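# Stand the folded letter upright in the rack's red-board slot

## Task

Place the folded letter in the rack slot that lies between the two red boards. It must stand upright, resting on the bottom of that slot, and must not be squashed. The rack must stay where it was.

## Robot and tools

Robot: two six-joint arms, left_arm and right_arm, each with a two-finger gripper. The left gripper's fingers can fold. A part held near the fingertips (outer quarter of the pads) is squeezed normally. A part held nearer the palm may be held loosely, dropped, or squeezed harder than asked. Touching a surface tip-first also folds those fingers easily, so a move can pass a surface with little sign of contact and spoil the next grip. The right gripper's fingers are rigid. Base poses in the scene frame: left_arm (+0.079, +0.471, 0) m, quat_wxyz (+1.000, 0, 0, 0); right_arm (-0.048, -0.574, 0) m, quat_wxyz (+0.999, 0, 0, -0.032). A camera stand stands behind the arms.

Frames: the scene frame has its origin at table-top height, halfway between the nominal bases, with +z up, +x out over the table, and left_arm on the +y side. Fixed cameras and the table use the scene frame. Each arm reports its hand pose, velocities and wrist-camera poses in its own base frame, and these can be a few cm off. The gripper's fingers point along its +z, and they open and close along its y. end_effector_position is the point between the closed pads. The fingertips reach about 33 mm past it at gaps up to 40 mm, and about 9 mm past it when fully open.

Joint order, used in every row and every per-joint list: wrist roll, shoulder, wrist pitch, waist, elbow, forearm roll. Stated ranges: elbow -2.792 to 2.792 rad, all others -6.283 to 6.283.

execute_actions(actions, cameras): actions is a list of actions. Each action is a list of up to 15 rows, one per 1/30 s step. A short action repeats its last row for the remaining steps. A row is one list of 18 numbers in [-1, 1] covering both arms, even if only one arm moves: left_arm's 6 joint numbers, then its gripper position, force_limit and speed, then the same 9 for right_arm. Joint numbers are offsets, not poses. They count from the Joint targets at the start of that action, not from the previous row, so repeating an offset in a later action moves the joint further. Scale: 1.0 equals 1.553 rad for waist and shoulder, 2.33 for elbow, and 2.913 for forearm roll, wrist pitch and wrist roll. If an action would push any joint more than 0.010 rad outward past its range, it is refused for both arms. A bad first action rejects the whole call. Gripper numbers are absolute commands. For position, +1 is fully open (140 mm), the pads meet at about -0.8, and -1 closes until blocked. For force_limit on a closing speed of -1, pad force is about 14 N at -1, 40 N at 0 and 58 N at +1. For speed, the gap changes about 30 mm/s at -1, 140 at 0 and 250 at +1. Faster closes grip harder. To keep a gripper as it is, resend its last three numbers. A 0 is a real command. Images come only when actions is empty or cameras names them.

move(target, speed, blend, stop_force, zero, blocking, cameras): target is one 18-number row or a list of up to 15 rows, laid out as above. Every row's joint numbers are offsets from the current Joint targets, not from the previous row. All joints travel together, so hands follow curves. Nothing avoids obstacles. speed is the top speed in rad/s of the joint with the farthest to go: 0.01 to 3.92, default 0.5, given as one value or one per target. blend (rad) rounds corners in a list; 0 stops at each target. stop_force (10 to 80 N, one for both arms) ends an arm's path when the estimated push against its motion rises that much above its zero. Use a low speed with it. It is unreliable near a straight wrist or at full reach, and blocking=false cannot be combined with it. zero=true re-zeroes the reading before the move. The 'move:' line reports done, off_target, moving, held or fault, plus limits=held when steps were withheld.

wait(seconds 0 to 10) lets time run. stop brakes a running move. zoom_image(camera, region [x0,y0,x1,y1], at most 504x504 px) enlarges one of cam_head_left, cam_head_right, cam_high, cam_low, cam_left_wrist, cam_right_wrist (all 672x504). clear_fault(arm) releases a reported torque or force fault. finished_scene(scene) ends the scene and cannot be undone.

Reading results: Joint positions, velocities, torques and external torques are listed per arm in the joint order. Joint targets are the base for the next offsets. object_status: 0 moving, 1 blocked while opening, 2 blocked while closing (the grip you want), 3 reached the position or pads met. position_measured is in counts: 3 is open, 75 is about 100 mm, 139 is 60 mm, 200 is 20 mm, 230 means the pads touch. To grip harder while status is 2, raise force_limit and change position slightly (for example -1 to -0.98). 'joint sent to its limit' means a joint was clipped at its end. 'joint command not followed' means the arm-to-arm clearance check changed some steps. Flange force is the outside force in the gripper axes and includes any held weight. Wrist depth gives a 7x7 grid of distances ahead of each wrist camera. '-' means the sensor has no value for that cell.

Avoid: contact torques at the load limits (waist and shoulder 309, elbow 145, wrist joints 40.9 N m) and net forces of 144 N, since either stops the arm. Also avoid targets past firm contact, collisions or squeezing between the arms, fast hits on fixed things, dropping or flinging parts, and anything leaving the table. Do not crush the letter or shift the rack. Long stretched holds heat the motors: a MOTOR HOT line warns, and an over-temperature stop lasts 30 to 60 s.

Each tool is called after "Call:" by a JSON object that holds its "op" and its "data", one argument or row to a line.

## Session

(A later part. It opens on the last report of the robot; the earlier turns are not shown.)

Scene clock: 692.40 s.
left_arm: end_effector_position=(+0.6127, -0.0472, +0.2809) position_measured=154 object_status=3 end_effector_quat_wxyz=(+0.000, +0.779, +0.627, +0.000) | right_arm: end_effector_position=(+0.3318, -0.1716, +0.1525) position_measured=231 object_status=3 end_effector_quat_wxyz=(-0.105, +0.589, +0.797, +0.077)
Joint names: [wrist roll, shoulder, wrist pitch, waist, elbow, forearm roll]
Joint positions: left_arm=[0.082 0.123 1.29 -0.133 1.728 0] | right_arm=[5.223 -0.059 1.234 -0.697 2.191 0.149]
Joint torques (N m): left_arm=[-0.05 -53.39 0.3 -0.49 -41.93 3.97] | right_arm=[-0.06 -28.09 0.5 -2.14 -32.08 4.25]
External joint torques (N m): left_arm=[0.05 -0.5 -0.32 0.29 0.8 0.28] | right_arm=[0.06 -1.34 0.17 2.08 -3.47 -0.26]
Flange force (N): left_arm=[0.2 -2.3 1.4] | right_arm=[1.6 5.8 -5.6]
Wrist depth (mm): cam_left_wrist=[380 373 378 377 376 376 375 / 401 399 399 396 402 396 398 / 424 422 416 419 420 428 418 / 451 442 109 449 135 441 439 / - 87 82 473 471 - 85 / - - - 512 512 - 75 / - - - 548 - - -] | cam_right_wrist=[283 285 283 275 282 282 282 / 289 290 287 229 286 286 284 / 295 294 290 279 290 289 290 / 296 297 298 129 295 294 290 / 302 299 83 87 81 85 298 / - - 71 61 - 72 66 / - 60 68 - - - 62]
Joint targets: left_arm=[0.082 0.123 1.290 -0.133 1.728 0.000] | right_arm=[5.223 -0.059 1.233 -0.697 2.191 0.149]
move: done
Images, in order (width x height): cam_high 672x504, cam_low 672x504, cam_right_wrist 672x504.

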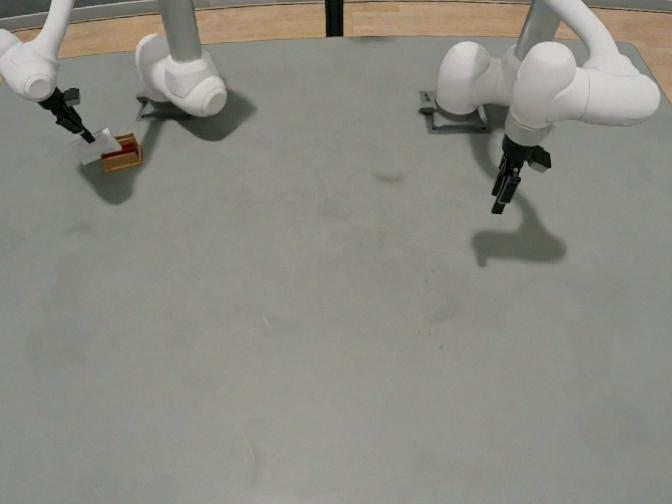

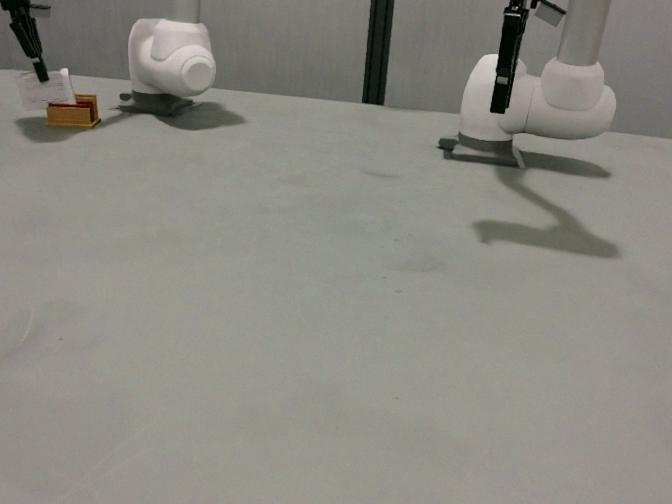

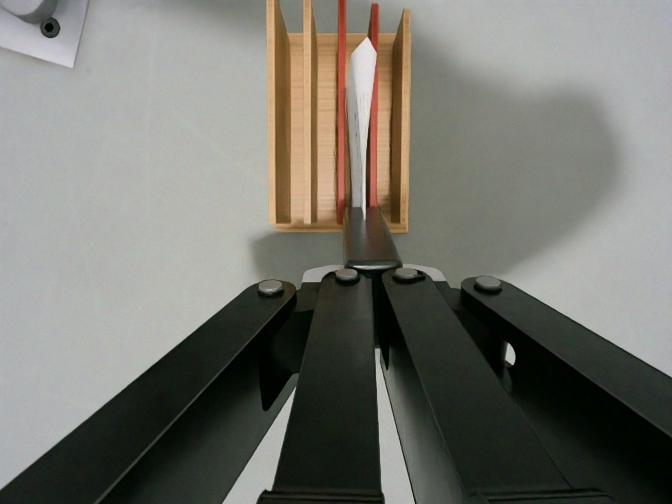

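Call:
{"op": "move", "data": {
  "target": [0, 0, 0, 0, 0, 0, -0.2, -1, -0.5, 0.0421, -0.0571, -0.0418, 0.0607, 0.0319, -0.0250, -1, -0.1, -1],
  "speed": 0.06,
  "cameras": ["cam_right_wrist", "cam_low"]
}}

Call:
{"op": "zoom_image", "data": {
  "camera": "cam_right_wrist",
  "region": [310, 0, 410, 110]
}}

Call:
{"op": "zoom_image", "data": {
  "camera": "cam_low",
  "region": [10, 40, 110, 135]
}}

Call:
{"op": "move", "data": {
  "target": [0, 0, 0, 0, 0, 0, -0.2, -1, -0.5, 0.0315, -0.0436, 0.0031, 0.0611, 0.0223, 0.0028, -1, -0.1, -1],
  "speed": 0.06,
  "cameras": ["cam_right_wrist", "cam_low", "cam_high"]
}}

Call:
{"op": "zoom_image", "data": {
  "camera": "cam_right_wrist",
  "region": [310, 0, 410, 110]
}}

Call:
{"op": "zoom_image", "data": {
  "camera": "cam_right_wrist",
  "region": [310, 105, 410, 215]
}}

Call:
{"op": "zoom_image", "data": {
  "camera": "cam_low",
  "region": [20, 45, 110, 135]
}}

Call:
{"op": "zoom_image", "data": {
  "camera": "cam_high",
  "region": [70, 100, 155, 180]
}}

Scene clock: 727.57 s.
left_arm: end_effector_position=(+0.6127, -0.0472, +0.2809) position_measured=154 object_status=3 end_effector_quat_wxyz=(+0.000, +0.779, +0.627, +0.000) | right_arm: end_effector_position=(+0.3270, -0.1553, +0.1444) position_measured=231 object_status=3 end_effector_quat_wxyz=(-0.045, +0.593, +0.803, +0.033)
Joint names: [wrist roll, shoulder, wrist pitch, waist, elbow, forearm roll]
Joint positions: left_arm=[0.082 0.123 1.29 -0.133 1.728 0] | right_arm=[5.345 -0.147 1.112 -0.602 2.265 0.077]
Joint torques (N m): left_arm=[-0.01 -53.76 0.32 -0.64 -41.51 3.95] | right_arm=[-0.39 -18.97 0.18 -3.7 -32.83 4.31]
External joint torques (N m): left_arm=[0.01 -0.45 -0.34 0.66 0.29 0.32] | right_arm=[0.39 -1.76 0.1 3.74 -3.26 -0.41]
Flange force (N): left_arm=[0.9 -1.4 0.8] | right_arm=[6.1 9.3 -5.6]
Wrist depth (mm): cam_left_wrist=[378 378 376 376 377 377 374 / 400 401 399 396 395 398 396 / 422 423 423 419 422 421 419 / 452 444 110 446 135 434 438 / - 87 82 479 - - 85 / - - - 536 - - 75 / - - - 552 - - -] | cam_right_wrist=[259 259 258 206 254 259 259 / 269 269 267 209 265 267 266 / 280 279 278 211 276 278 276 / 292 288 290 129 275 288 288 / 303 301 83 87 81 85 300 / - - 71 61 - 72 66 / - 60 68 - - - 62]
Joint targets: left_arm=[0.082 0.123 1.290 -0.133 1.728 0.000] | right_arm=[5.346 -0.147 1.112 -0.602 2.266 0.077]
move: done
Images, in order (width x height): cam_low 672x504, cam_right_wrist 672x504.

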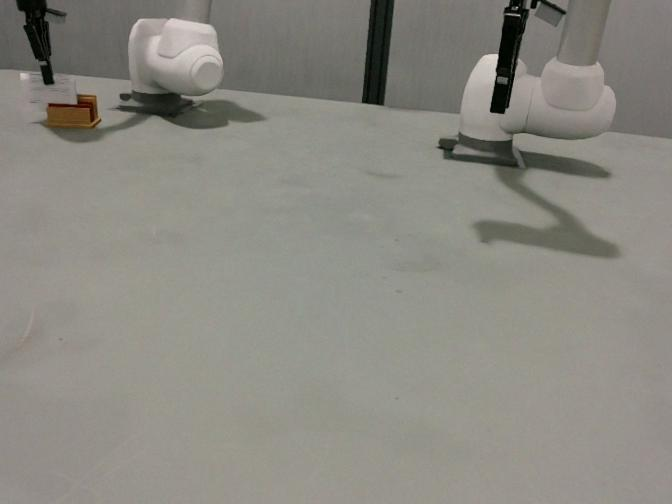

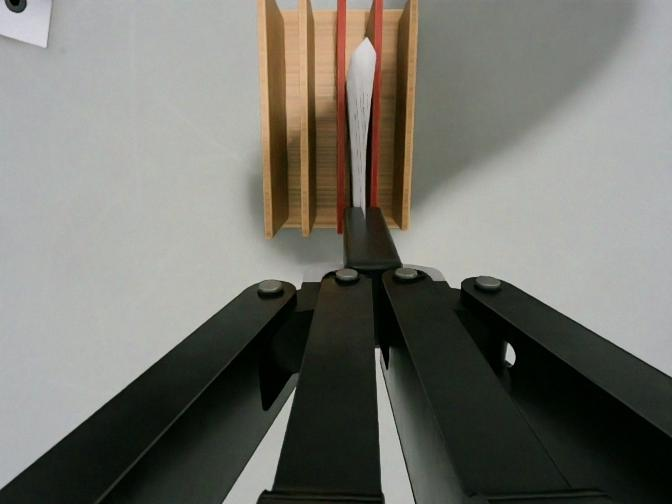

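Scaled by 4.582.

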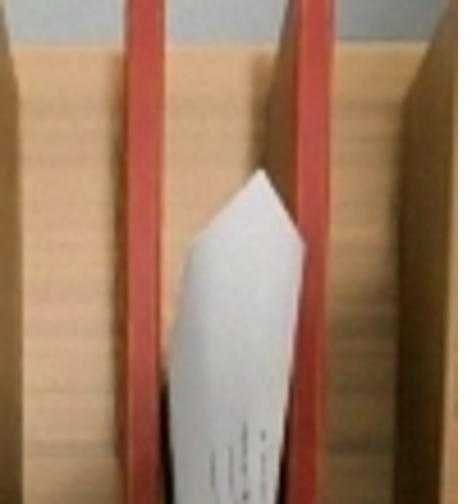

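Scaled by 5.040.

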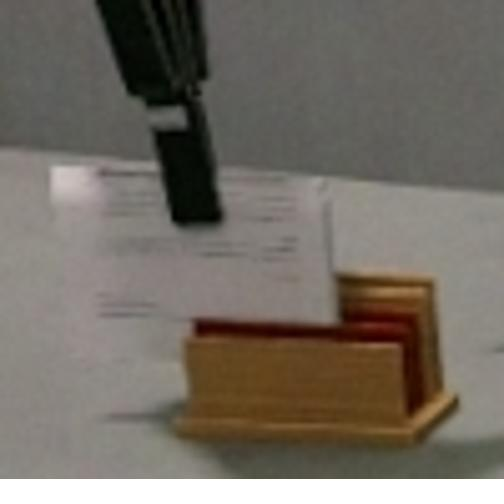

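Scene clock: 729.47 s.
left_arm: end_effector_position=(+0.6127, -0.0472, +0.2809) position_measured=154 object_status=3 end_effector_quat_wxyz=(+0.000, +0.779, +0.627, +0.000) | right_arm: end_effector_position=(+0.3114, -0.1047, +0.1443) position_measured=231 object_status=3 end_effector_quat_wxyz=(-0.045, +0.593, +0.803, +0.033)
Joint names: [wrist roll, shoulder, wrist pitch, waist, elbow, forearm roll]
Joint positions: left_arm=[0.082 0.123 1.29 -0.133 1.728 0] | right_arm=[5.437 -0.215 1.121 -0.507 2.317 0.085]
Joint torques (N m): left_arm=[0.01 -53.25 0.3 -0.54 -41.63 3.93] | right_arm=[-0.12 -13.69 0.12 -3.43 -34.16 4.15]
External joint torques (N m): left_arm=[-0.01 -0.84 -0.31 0.49 0.52 0.33] | right_arm=[0.12 -0.21 0.13 3.39 -2.34 -0.2]
Flange force (N): left_arm=[0.5 -2.4 0.9] | right_arm=[5.5 9.3 -3.0]
Wrist depth (mm): cam_left_wrist=[378 378 377 377 376 377 376 / 392 399 398 396 397 393 397 / 424 421 398 419 401 420 419 / 451 443 110 448 135 440 440 / - 87 82 478 472 - 85 / - - - 512 - - 75 / - - - 565 - - -] | cam_right_wrist=[259 258 258 258 259 257 258 / 269 269 267 258 265 266 269 / 281 281 277 217 276 276 277 / 290 291 290 129 283 290 288 / 303 299 83 87 81 85 301 / - - 71 61 - 72 66 / - 60 68 - - - 62]
Joint targets: left_arm=[0.082 0.123 1.290 -0.133 1.728 0.000] | right_arm=[5.437 -0.215 1.121 -0.507 2.318 0.085]
move: done
Images, in order (width x height): cam_high 672x504, cam_low 672x504, cam_right_wrist 672x504.

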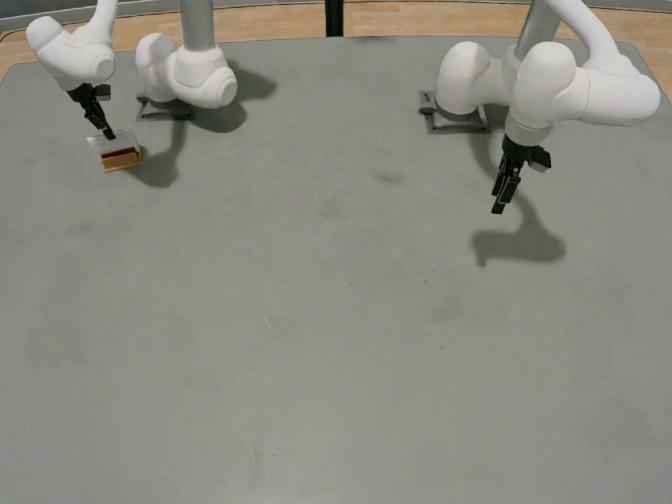

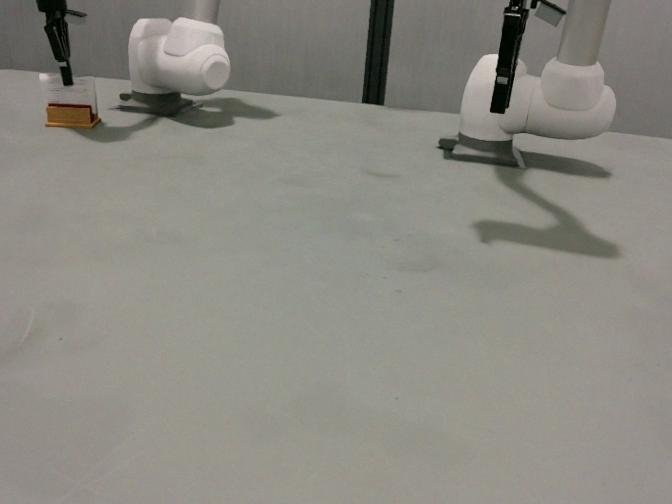

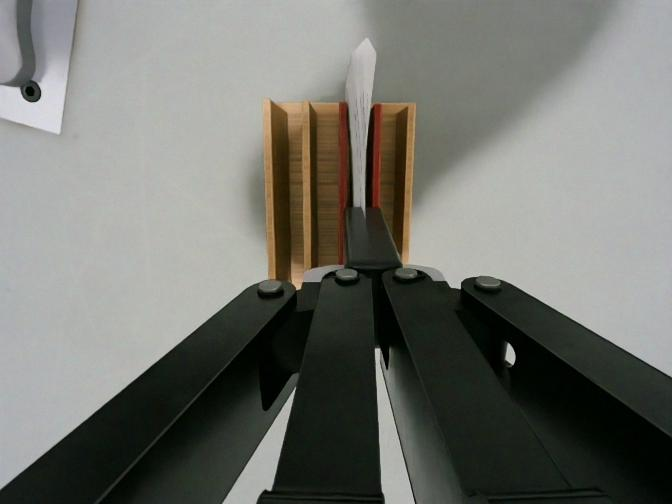

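Scaled by 4.582.

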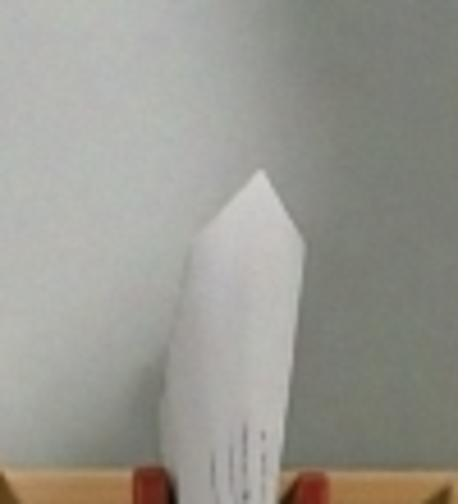

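Scaled by 4.582.

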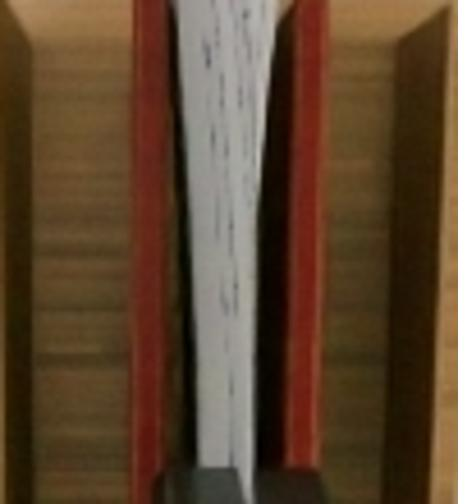

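Scaled by 5.600.

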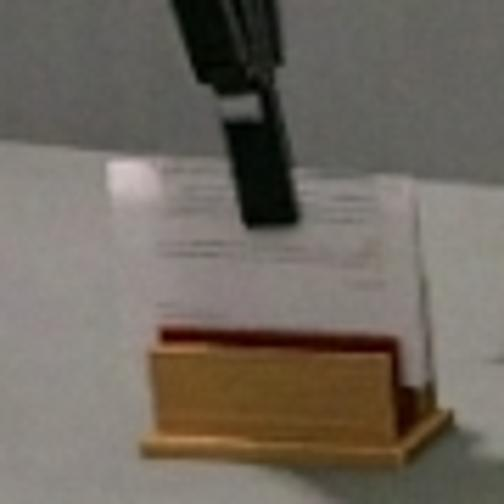

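Scaled by 5.929.

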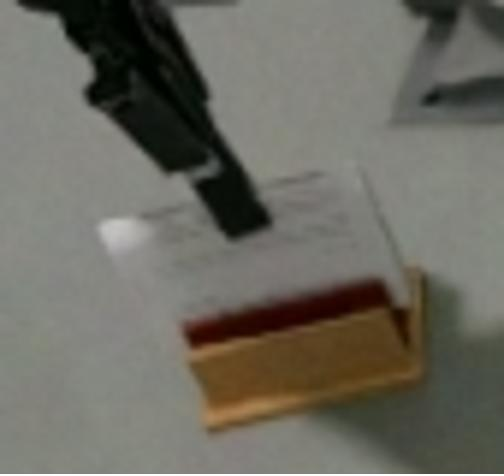

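Call:
{"op": "move", "data": {
  "target": [0, 0, 0, 0, 0, 0, -0.2, -1, -0.5, -0.0017, 0.0164, -0.0177, 0, 0.0114, 0.0008, -1, -0.1, -1],
  "speed": 0.04,
  "cameras": ["cam_right_wrist", "cam_low", "cam_high"]
}}

Call:
{"op": "zoom_image", "data": {
  "camera": "cam_right_wrist",
  "region": [310, 20, 410, 215]
}}

Call:
{"op": "zoom_image", "data": {
  "camera": "cam_low",
  "region": [20, 45, 110, 135]
}}

Call:
{"op": "zoom_image", "data": {
  "camera": "cam_high",
  "region": [70, 100, 155, 180]
}}

Scene clock: 763.30 s.
left_arm: end_effector_position=(+0.6127, -0.0472, +0.2809) position_measured=154 object_status=3 end_effector_quat_wxyz=(+0.000, +0.779, +0.627, +0.000) | right_arm: end_effector_position=(+0.3114, -0.1046, +0.1229) position_measured=231 object_status=3 end_effector_quat_wxyz=(-0.045, +0.593, +0.803, +0.033)
Joint names: [wrist roll, shoulder, wrist pitch, waist, elbow, forearm roll]
Joint positions: left_arm=[0.082 0.123 1.29 -0.133 1.728 0] | right_arm=[5.432 -0.19 1.069 -0.507 2.344 0.087]
Joint torques (N m): left_arm=[-0.02 -53.61 0.23 -0.5 -41.93 3.95] | right_arm=[-0.06 -15.96 0.26 -1.87 -32.84 4.04]
External joint torques (N m): left_arm=[0.02 -0.66 -0.25 0.54 0.61 0.34] | right_arm=[0.06 0.13 0.01 1.98 -2.53 -0.21]
Flange force (N): left_arm=[0.6 -2.2 1.0] | right_arm=[1.8 7.0 -2.8]
Wrist depth (mm): cam_left_wrist=[378 377 380 376 377 379 372 / 402 402 397 396 396 396 398 / 423 423 418 421 419 419 420 / 450 444 110 445 135 440 444 / - 87 82 494 472 - 85 / - - - 527 - - 75 / - - - 549 - - -] | cam_right_wrist=[241 240 239 237 239 238 239 / 251 249 247 238 246 246 246 / 259 259 258 195 252 257 255 / 271 273 266 129 263 266 267 / 281 277 82 87 81 86 277 / - - 71 61 - 72 66 / - 60 68 - - - 62]
Joint targets: left_arm=[0.082 0.123 1.290 -0.133 1.728 0.000] | right_arm=[5.432 -0.190 1.069 -0.507 2.344 0.087]
move: done
Images, in order (width x height): cam_high 672x504, cam_low 672x504, cam_right_wrist 672x504.

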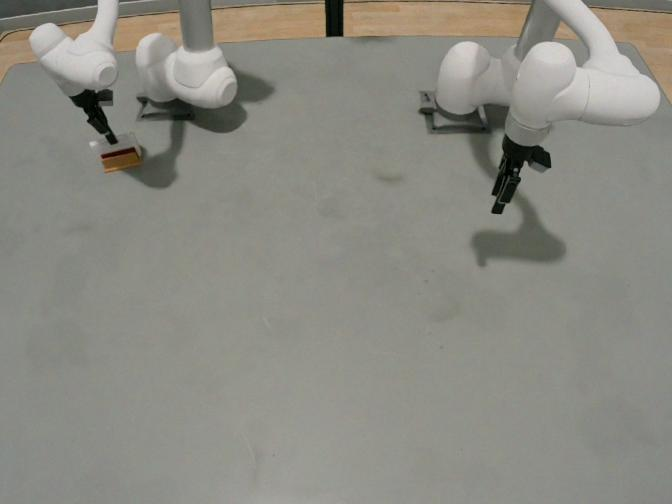

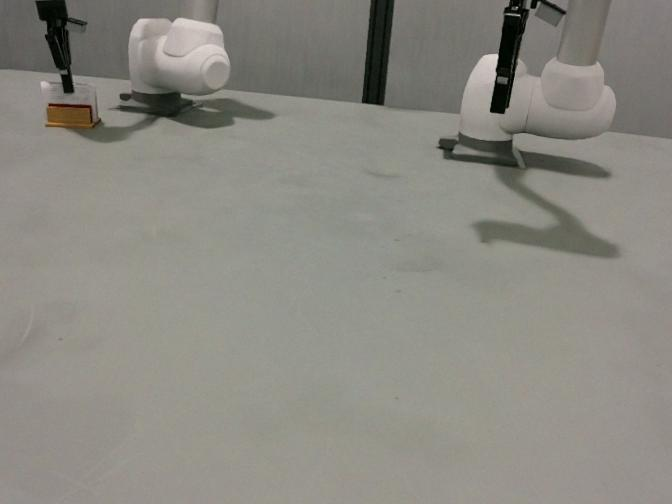

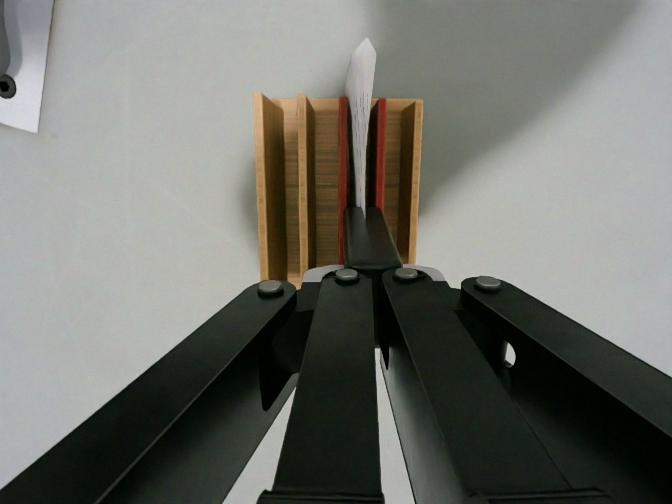

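Scaled by 2.585.

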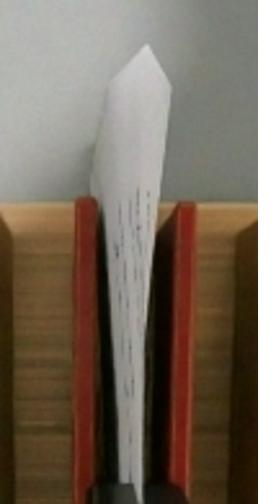

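Scaled by 5.600.

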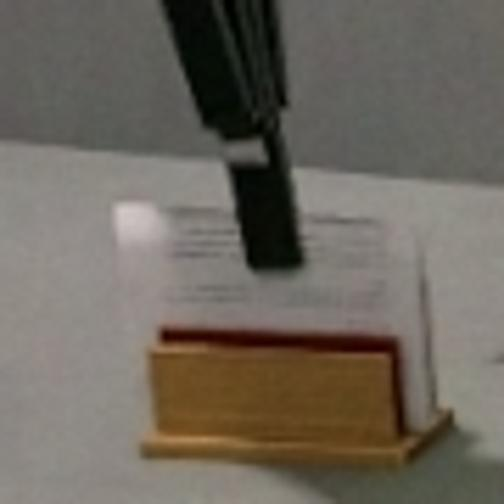

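Scaled by 5.929.

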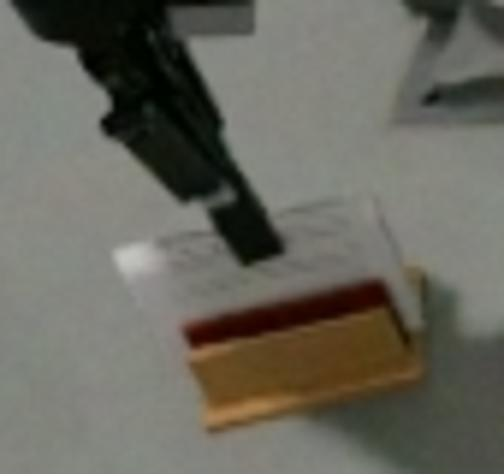

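Call:
{"op": "move", "data": {
  "target": [0, 0, 0, 0, 0, 0, -0.2, -1, -0.5, -0.0006, 0.0077, -0.0082, 0, 0.0050, 0.0003, -1, -0.1, -1],
  "speed": 0.03,
  "cameras": ["cam_right_wrist", "cam_low"]
}}

Call:
{"op": "zoom_image", "data": {
  "camera": "cam_low",
  "region": [20, 45, 110, 135]
}}

Call:
{"op": "move", "data": {
  "target": [0, 0, 0, 0, 0, 0, -0.2, -1, -0.5, 0, 0, 0, 0, 0, 0, -0.3, -1, -0.8],
  "speed": 0.1,
  "cameras": ["cam_right_wrist", "cam_low", "cam_high"]
}}

Call:
{"op": "zoom_image", "data": {
  "camera": "cam_right_wrist",
  "region": [240, 20, 460, 400]
}}

Call:
{"op": "zoom_image", "data": {
  "camera": "cam_low",
  "region": [20, 45, 110, 135]
}}

Call:
{"op": "zoom_image", "data": {
  "camera": "cam_high",
  "region": [70, 100, 155, 180]
}}

Scene clock: 782.73 s.
left_arm: end_effector_position=(+0.6127, -0.0472, +0.2809) position_measured=154 object_status=3 end_effector_quat_wxyz=(+0.000, +0.779, +0.627, +0.000) | right_arm: end_effector_position=(+0.3114, -0.1047, +0.1133) position_measured=231 object_status=3 end_effector_quat_wxyz=(-0.044, +0.593, +0.803, +0.033)
Joint names: [wrist roll, shoulder, wrist pitch, waist, elbow, forearm roll]
Joint positions: left_arm=[0.082 0.123 1.29 -0.133 1.728 0] | right_arm=[5.431 -0.178 1.045 -0.507 2.356 0.088]
Joint torques (N m): left_arm=[0 -53.43 0.35 0.1 -42.02 3.99] | right_arm=[-0.08 -13.81 0.37 -1.7 -31.2 3.98]
External joint torques (N m): left_arm=[0 -0.95 -0.36 -0.37 0.69 0.29] | right_arm=[0.08 -2.46 -0.11 1.8 -3.56 -0.22]
Flange force (N): left_arm=[-1.0 -2.7 1.2] | right_arm=[4.1 4.2 -6.8]
Wrist depth (mm): cam_left_wrist=[378 380 376 376 375 376 376 / 399 400 395 397 398 395 394 / 422 422 420 - 422 418 414 / 453 444 109 449 134 440 440 / - 87 82 479 - - 85 / - - - 511 514 - 75 / - - - 556 - - -] | cam_right_wrist=[232 231 232 229 230 229 230 / 240 240 237 193 236 238 239 / 250 256 245 195 244 247 247 / 262 260 257 129 244 257 256 / 272 266 82 87 81 85 268 / - - 71 61 - 72 66 / - 60 68 - - - 62]
Joint targets: left_arm=[0.082 0.123 1.290 -0.133 1.728 0.000] | right_arm=[5.431 -0.178 1.045 -0.507 2.356 0.088]
move: done
Images, in order (width x height): cam_low 672x504, cam_right_wrist 672x504.

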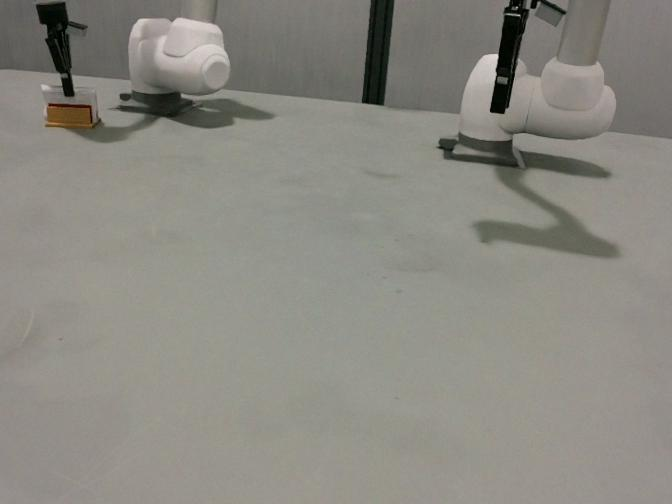

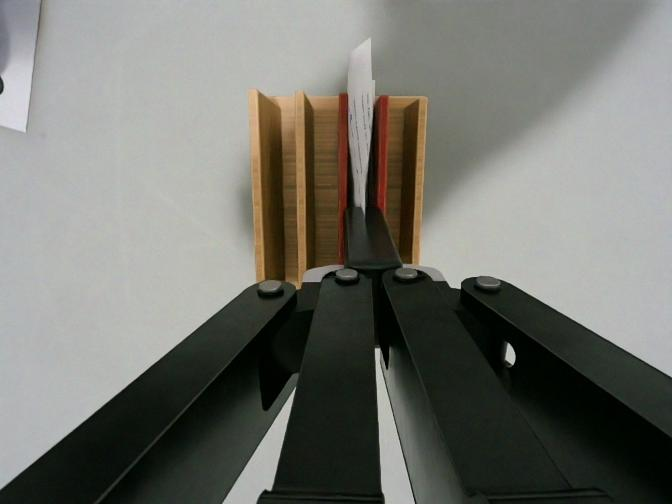

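Scaled by 5.600.

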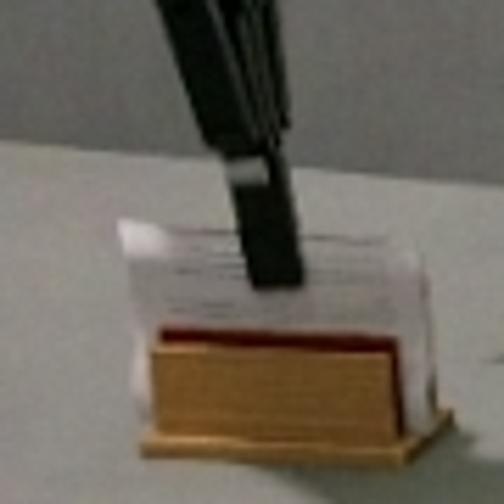

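Scene clock: 783.80 s.
left_arm: end_effector_position=(+0.6127, -0.0472, +0.2809) position_measured=154 object_status=3 end_effector_quat_wxyz=(+0.000, +0.779, +0.627, +0.000) | right_arm: end_effector_position=(+0.3113, -0.1047, +0.1132) position_measured=167 object_status=0 end_effector_quat_wxyz=(-0.044, +0.593, +0.803, +0.033)
Joint names: [wrist roll, shoulder, wrist pitch, waist, elbow, forearm roll]
Joint positions: left_arm=[0.082 0.123 1.29 -0.133 1.728 0] | right_arm=[5.431 -0.178 1.045 -0.507 2.356 0.088]
Joint torques (N m): left_arm=[0.04 -53.66 0.28 -1.04 -41.64 3.97] | right_arm=[-0.09 -14.33 0.16 -1.93 -32.04 3.96]
External joint torques (N m): left_arm=[-0.04 -0.34 -0.29 1.29 0.75 0.29] | right_arm=[0.09 -2.02 0.1 2.03 -2.64 -0.2]
Flange force (N): left_arm=[1.8 -2.1 1.4] | right_arm=[4.8 4.2 -5.6]
Wrist depth (mm): cam_left_wrist=[376 377 382 376 379 376 375 / 398 399 398 398 399 396 396 / 440 417 416 421 416 420 419 / 466 443 109 446 134 434 439 / - 87 82 479 473 - 85 / - - - 496 - - 75 / - - - - - - -] | cam_right_wrist=[232 231 231 229 231 230 229 / 240 240 237 192 236 237 238 / 250 249 232 165 241 246 248 / 261 258 130 153 135 256 256 / 268 83 88 197 224 86 86 / - - 65 175 281 64 72 / - - - 294 - - 69]
Joint targets: left_arm=[0.082 0.123 1.290 -0.133 1.728 0.000] | right_arm=[5.431 -0.178 1.045 -0.507 2.356 0.088]
move: done
Images, in order (width x height): cam_high 672x504, cam_low 672x504, cam_right_wrist 672x504.

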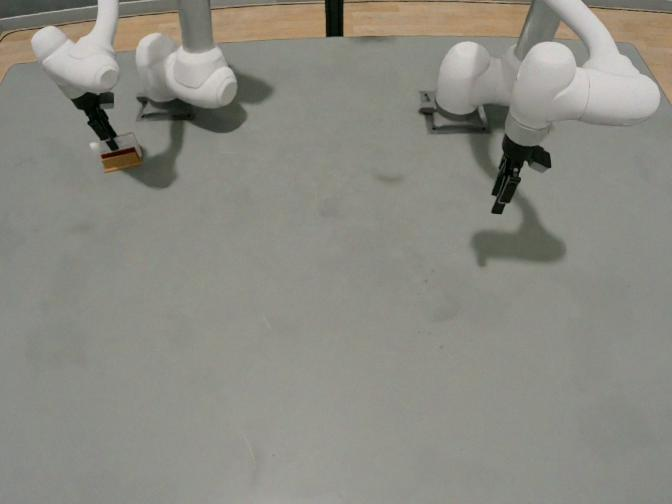

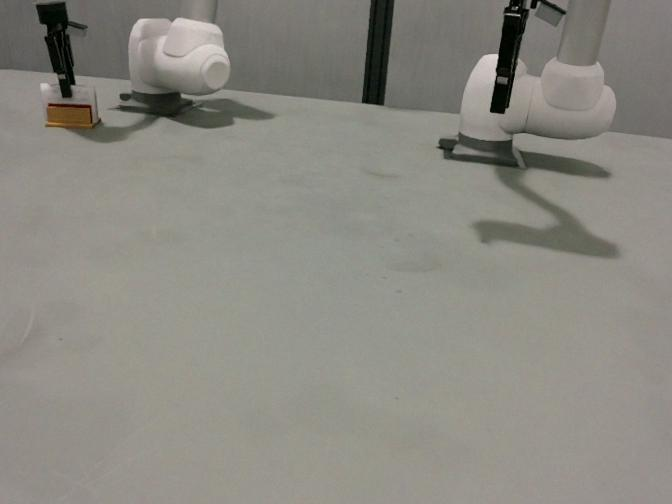

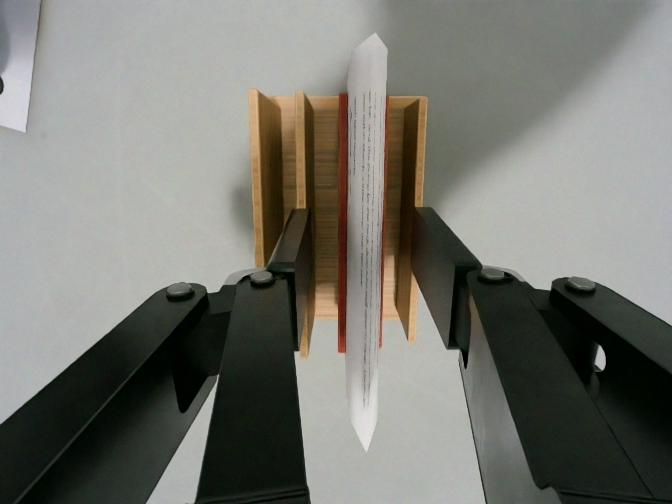

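Scaled by 1.326.

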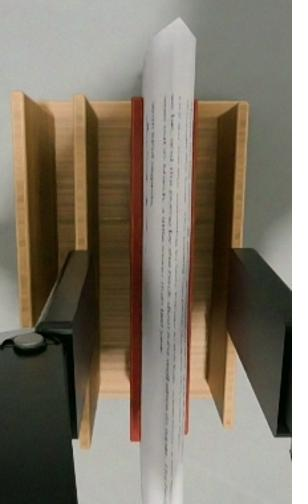

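Scaled by 5.600.

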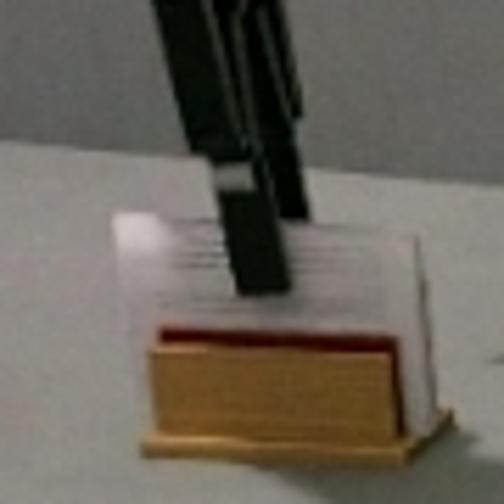

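Scaled by 5.929.

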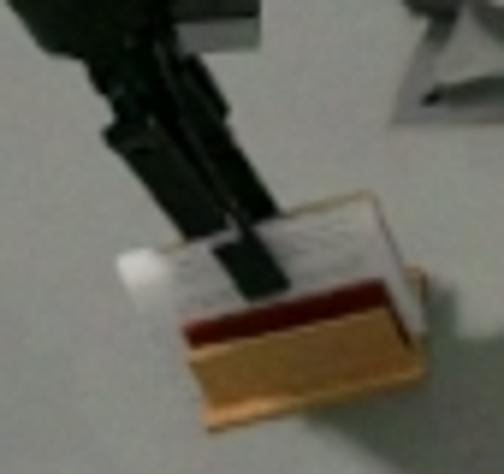

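Call:
{"op": "move", "data": {
  "target": [0, 0, 0, 0, 0, 0, -0.2, -1, -0.5, 0.0045, -0.0446, 0.0506, -0.0005, -0.0339, -0.0021, -0.3, -1, -0.8],
  "speed": 0.15,
  "cameras": ["cam_right_wrist", "cam_low", "cam_high"]
}}

Call:
{"op": "zoom_image", "data": {
  "camera": "cam_right_wrist",
  "region": [240, 20, 460, 340]
}}

Call:
{"op": "zoom_image", "data": {
  "camera": "cam_low",
  "region": [20, 55, 110, 135]
}}

Call:
{"op": "zoom_image", "data": {
  "camera": "cam_high",
  "region": [70, 100, 155, 180]
}}

Scene clock: 804.73 s.
left_arm: end_effector_position=(+0.6127, -0.0472, +0.2809) position_measured=154 object_status=3 end_effector_quat_wxyz=(+0.000, +0.779, +0.627, +0.000) | right_arm: end_effector_position=(+0.3115, -0.1050, +0.1754) position_measured=167 object_status=3 end_effector_quat_wxyz=(-0.044, +0.593, +0.803, +0.033)
Joint names: [wrist roll, shoulder, wrist pitch, waist, elbow, forearm roll]
Joint positions: left_arm=[0.082 0.123 1.29 -0.133 1.728 0] | right_arm=[5.444 -0.247 1.192 -0.508 2.277 0.082]
Joint torques (N m): left_arm=[-0.04 -53.38 0.33 -1.06 -41.84 3.99] | right_arm=[-0.04 -10.06 0.21 -2.07 -34.82 4.32]
External joint torques (N m): left_arm=[0.04 -1 -0.34 1.35 0.64 0.3] | right_arm=[0.04 -2.09 0.04 1.94 -3.11 -0.21]
Flange force (N): left_arm=[1.9 -3.0 1.0] | right_arm=[4.4 4.1 -5.8]
Wrist depth (mm): cam_left_wrist=[- 375 385 376 376 377 376 / 400 400 398 398 398 396 396 / 424 423 414 - 416 421 420 / 448 444 108 448 134 438 435 / - 87 82 478 134 - 85 / - - - 527 - - 75 / - - - 554 - - -] | cam_right_wrist=[282 286 289 286 286 285 286 / 296 299 294 291 294 297 295 / 309 311 311 241 305 307 307 / 324 315 317 215 158 320 318 / 333 83 88 332 135 86 85 / - - 65 348 - 64 72 / - - - 364 - - 69]
Joint targets: left_arm=[0.082 0.123 1.290 -0.133 1.728 0.000] | right_arm=[5.444 -0.247 1.193 -0.508 2.277 0.082]
move: done
Images, in order (width x height): cam_high 672x504, cam_low 672x504, cam_right_wrist 672x504.

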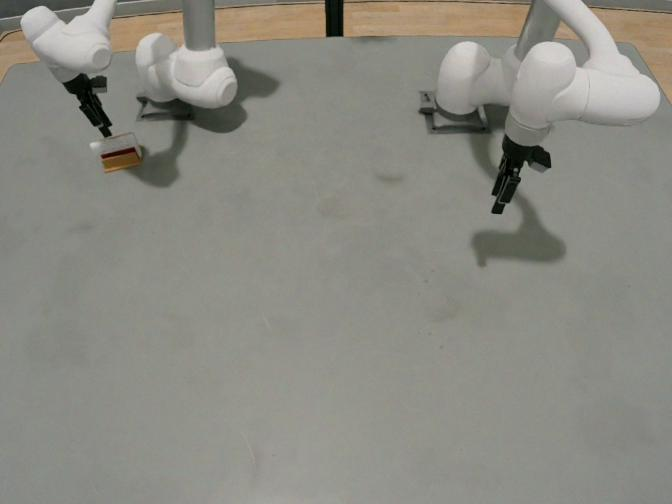

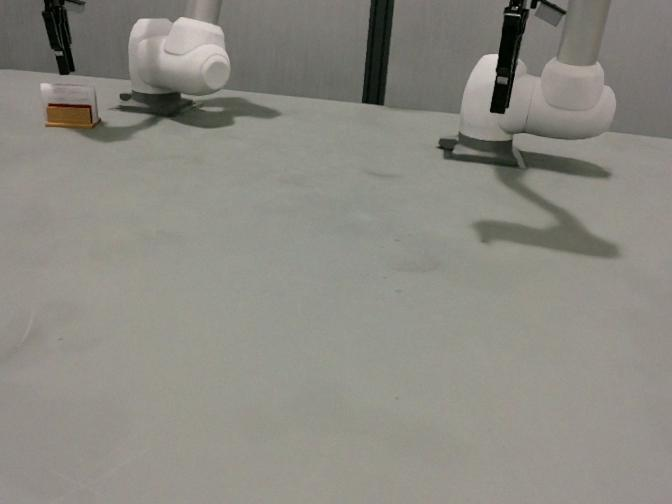

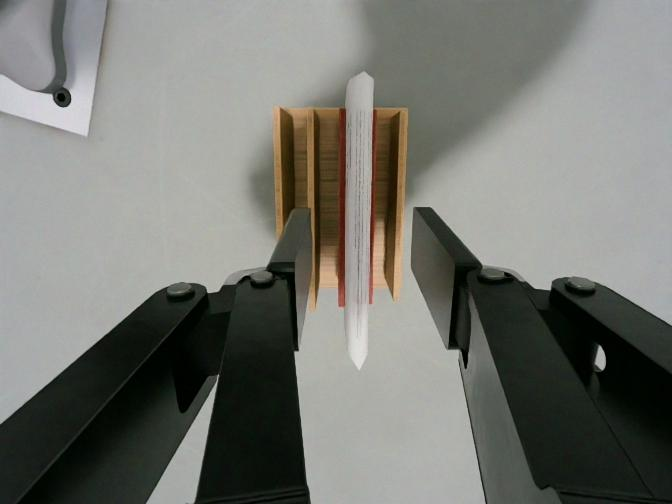

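Scaled by 1.575.

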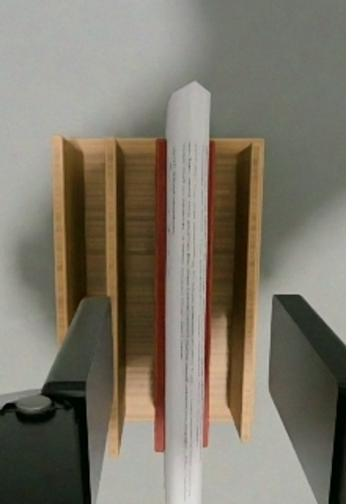

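Scaled by 5.600.

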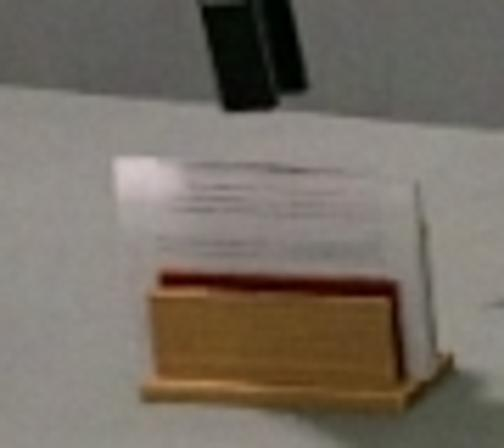

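Scaled by 5.929.

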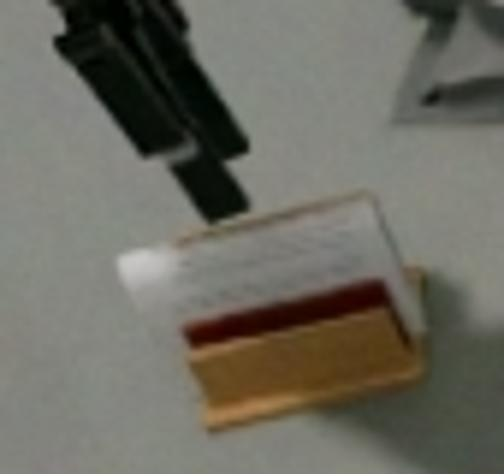

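Call:
{"op": "zoom_image", "data": {
  "camera": "cam_low",
  "region": [30, 70, 110, 135]
}}

Call:
{"op": "zoom_image", "data": {
  "camera": "cam_high",
  "region": [80, 125, 150, 180]
}}

Call:
{"op": "zoom_image", "data": {
  "camera": "cam_right_wrist",
  "region": [310, 60, 410, 160]
}}

Call:
{"op": "zoom_image", "data": {
  "camera": "cam_right_wrist",
  "region": [300, 270, 420, 390]
}}

Scaled by 6.300.

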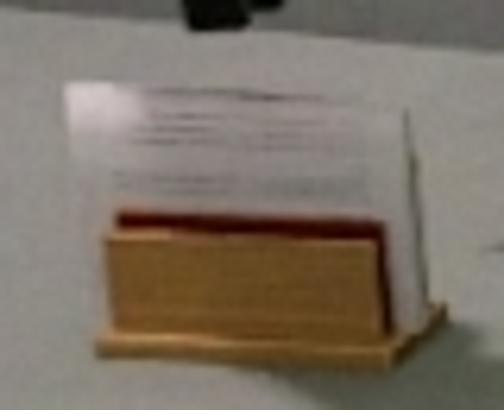

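Scaled by 7.200.

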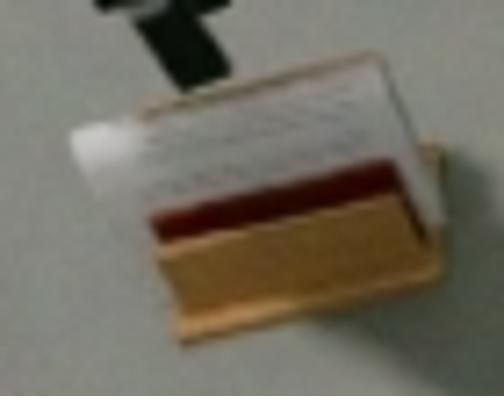

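Scaled by 5.040.

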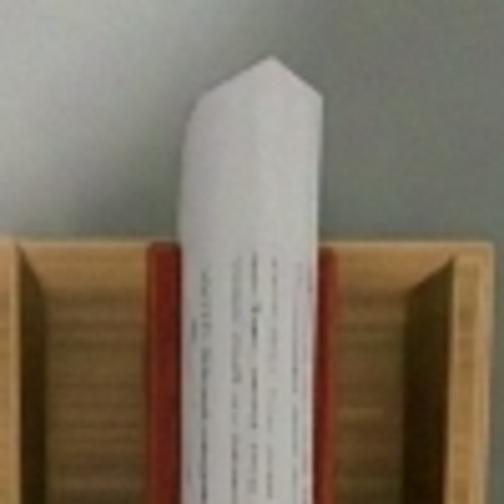

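Scaled by 4.200.

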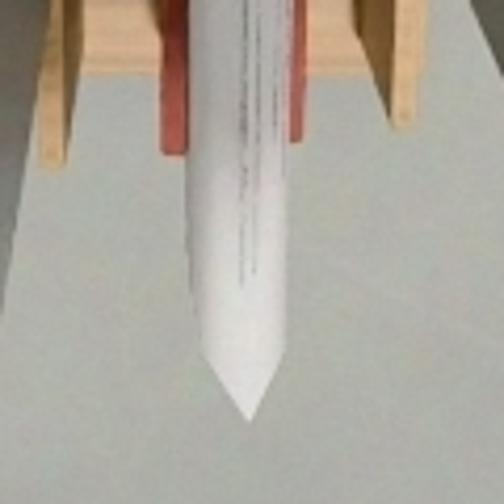

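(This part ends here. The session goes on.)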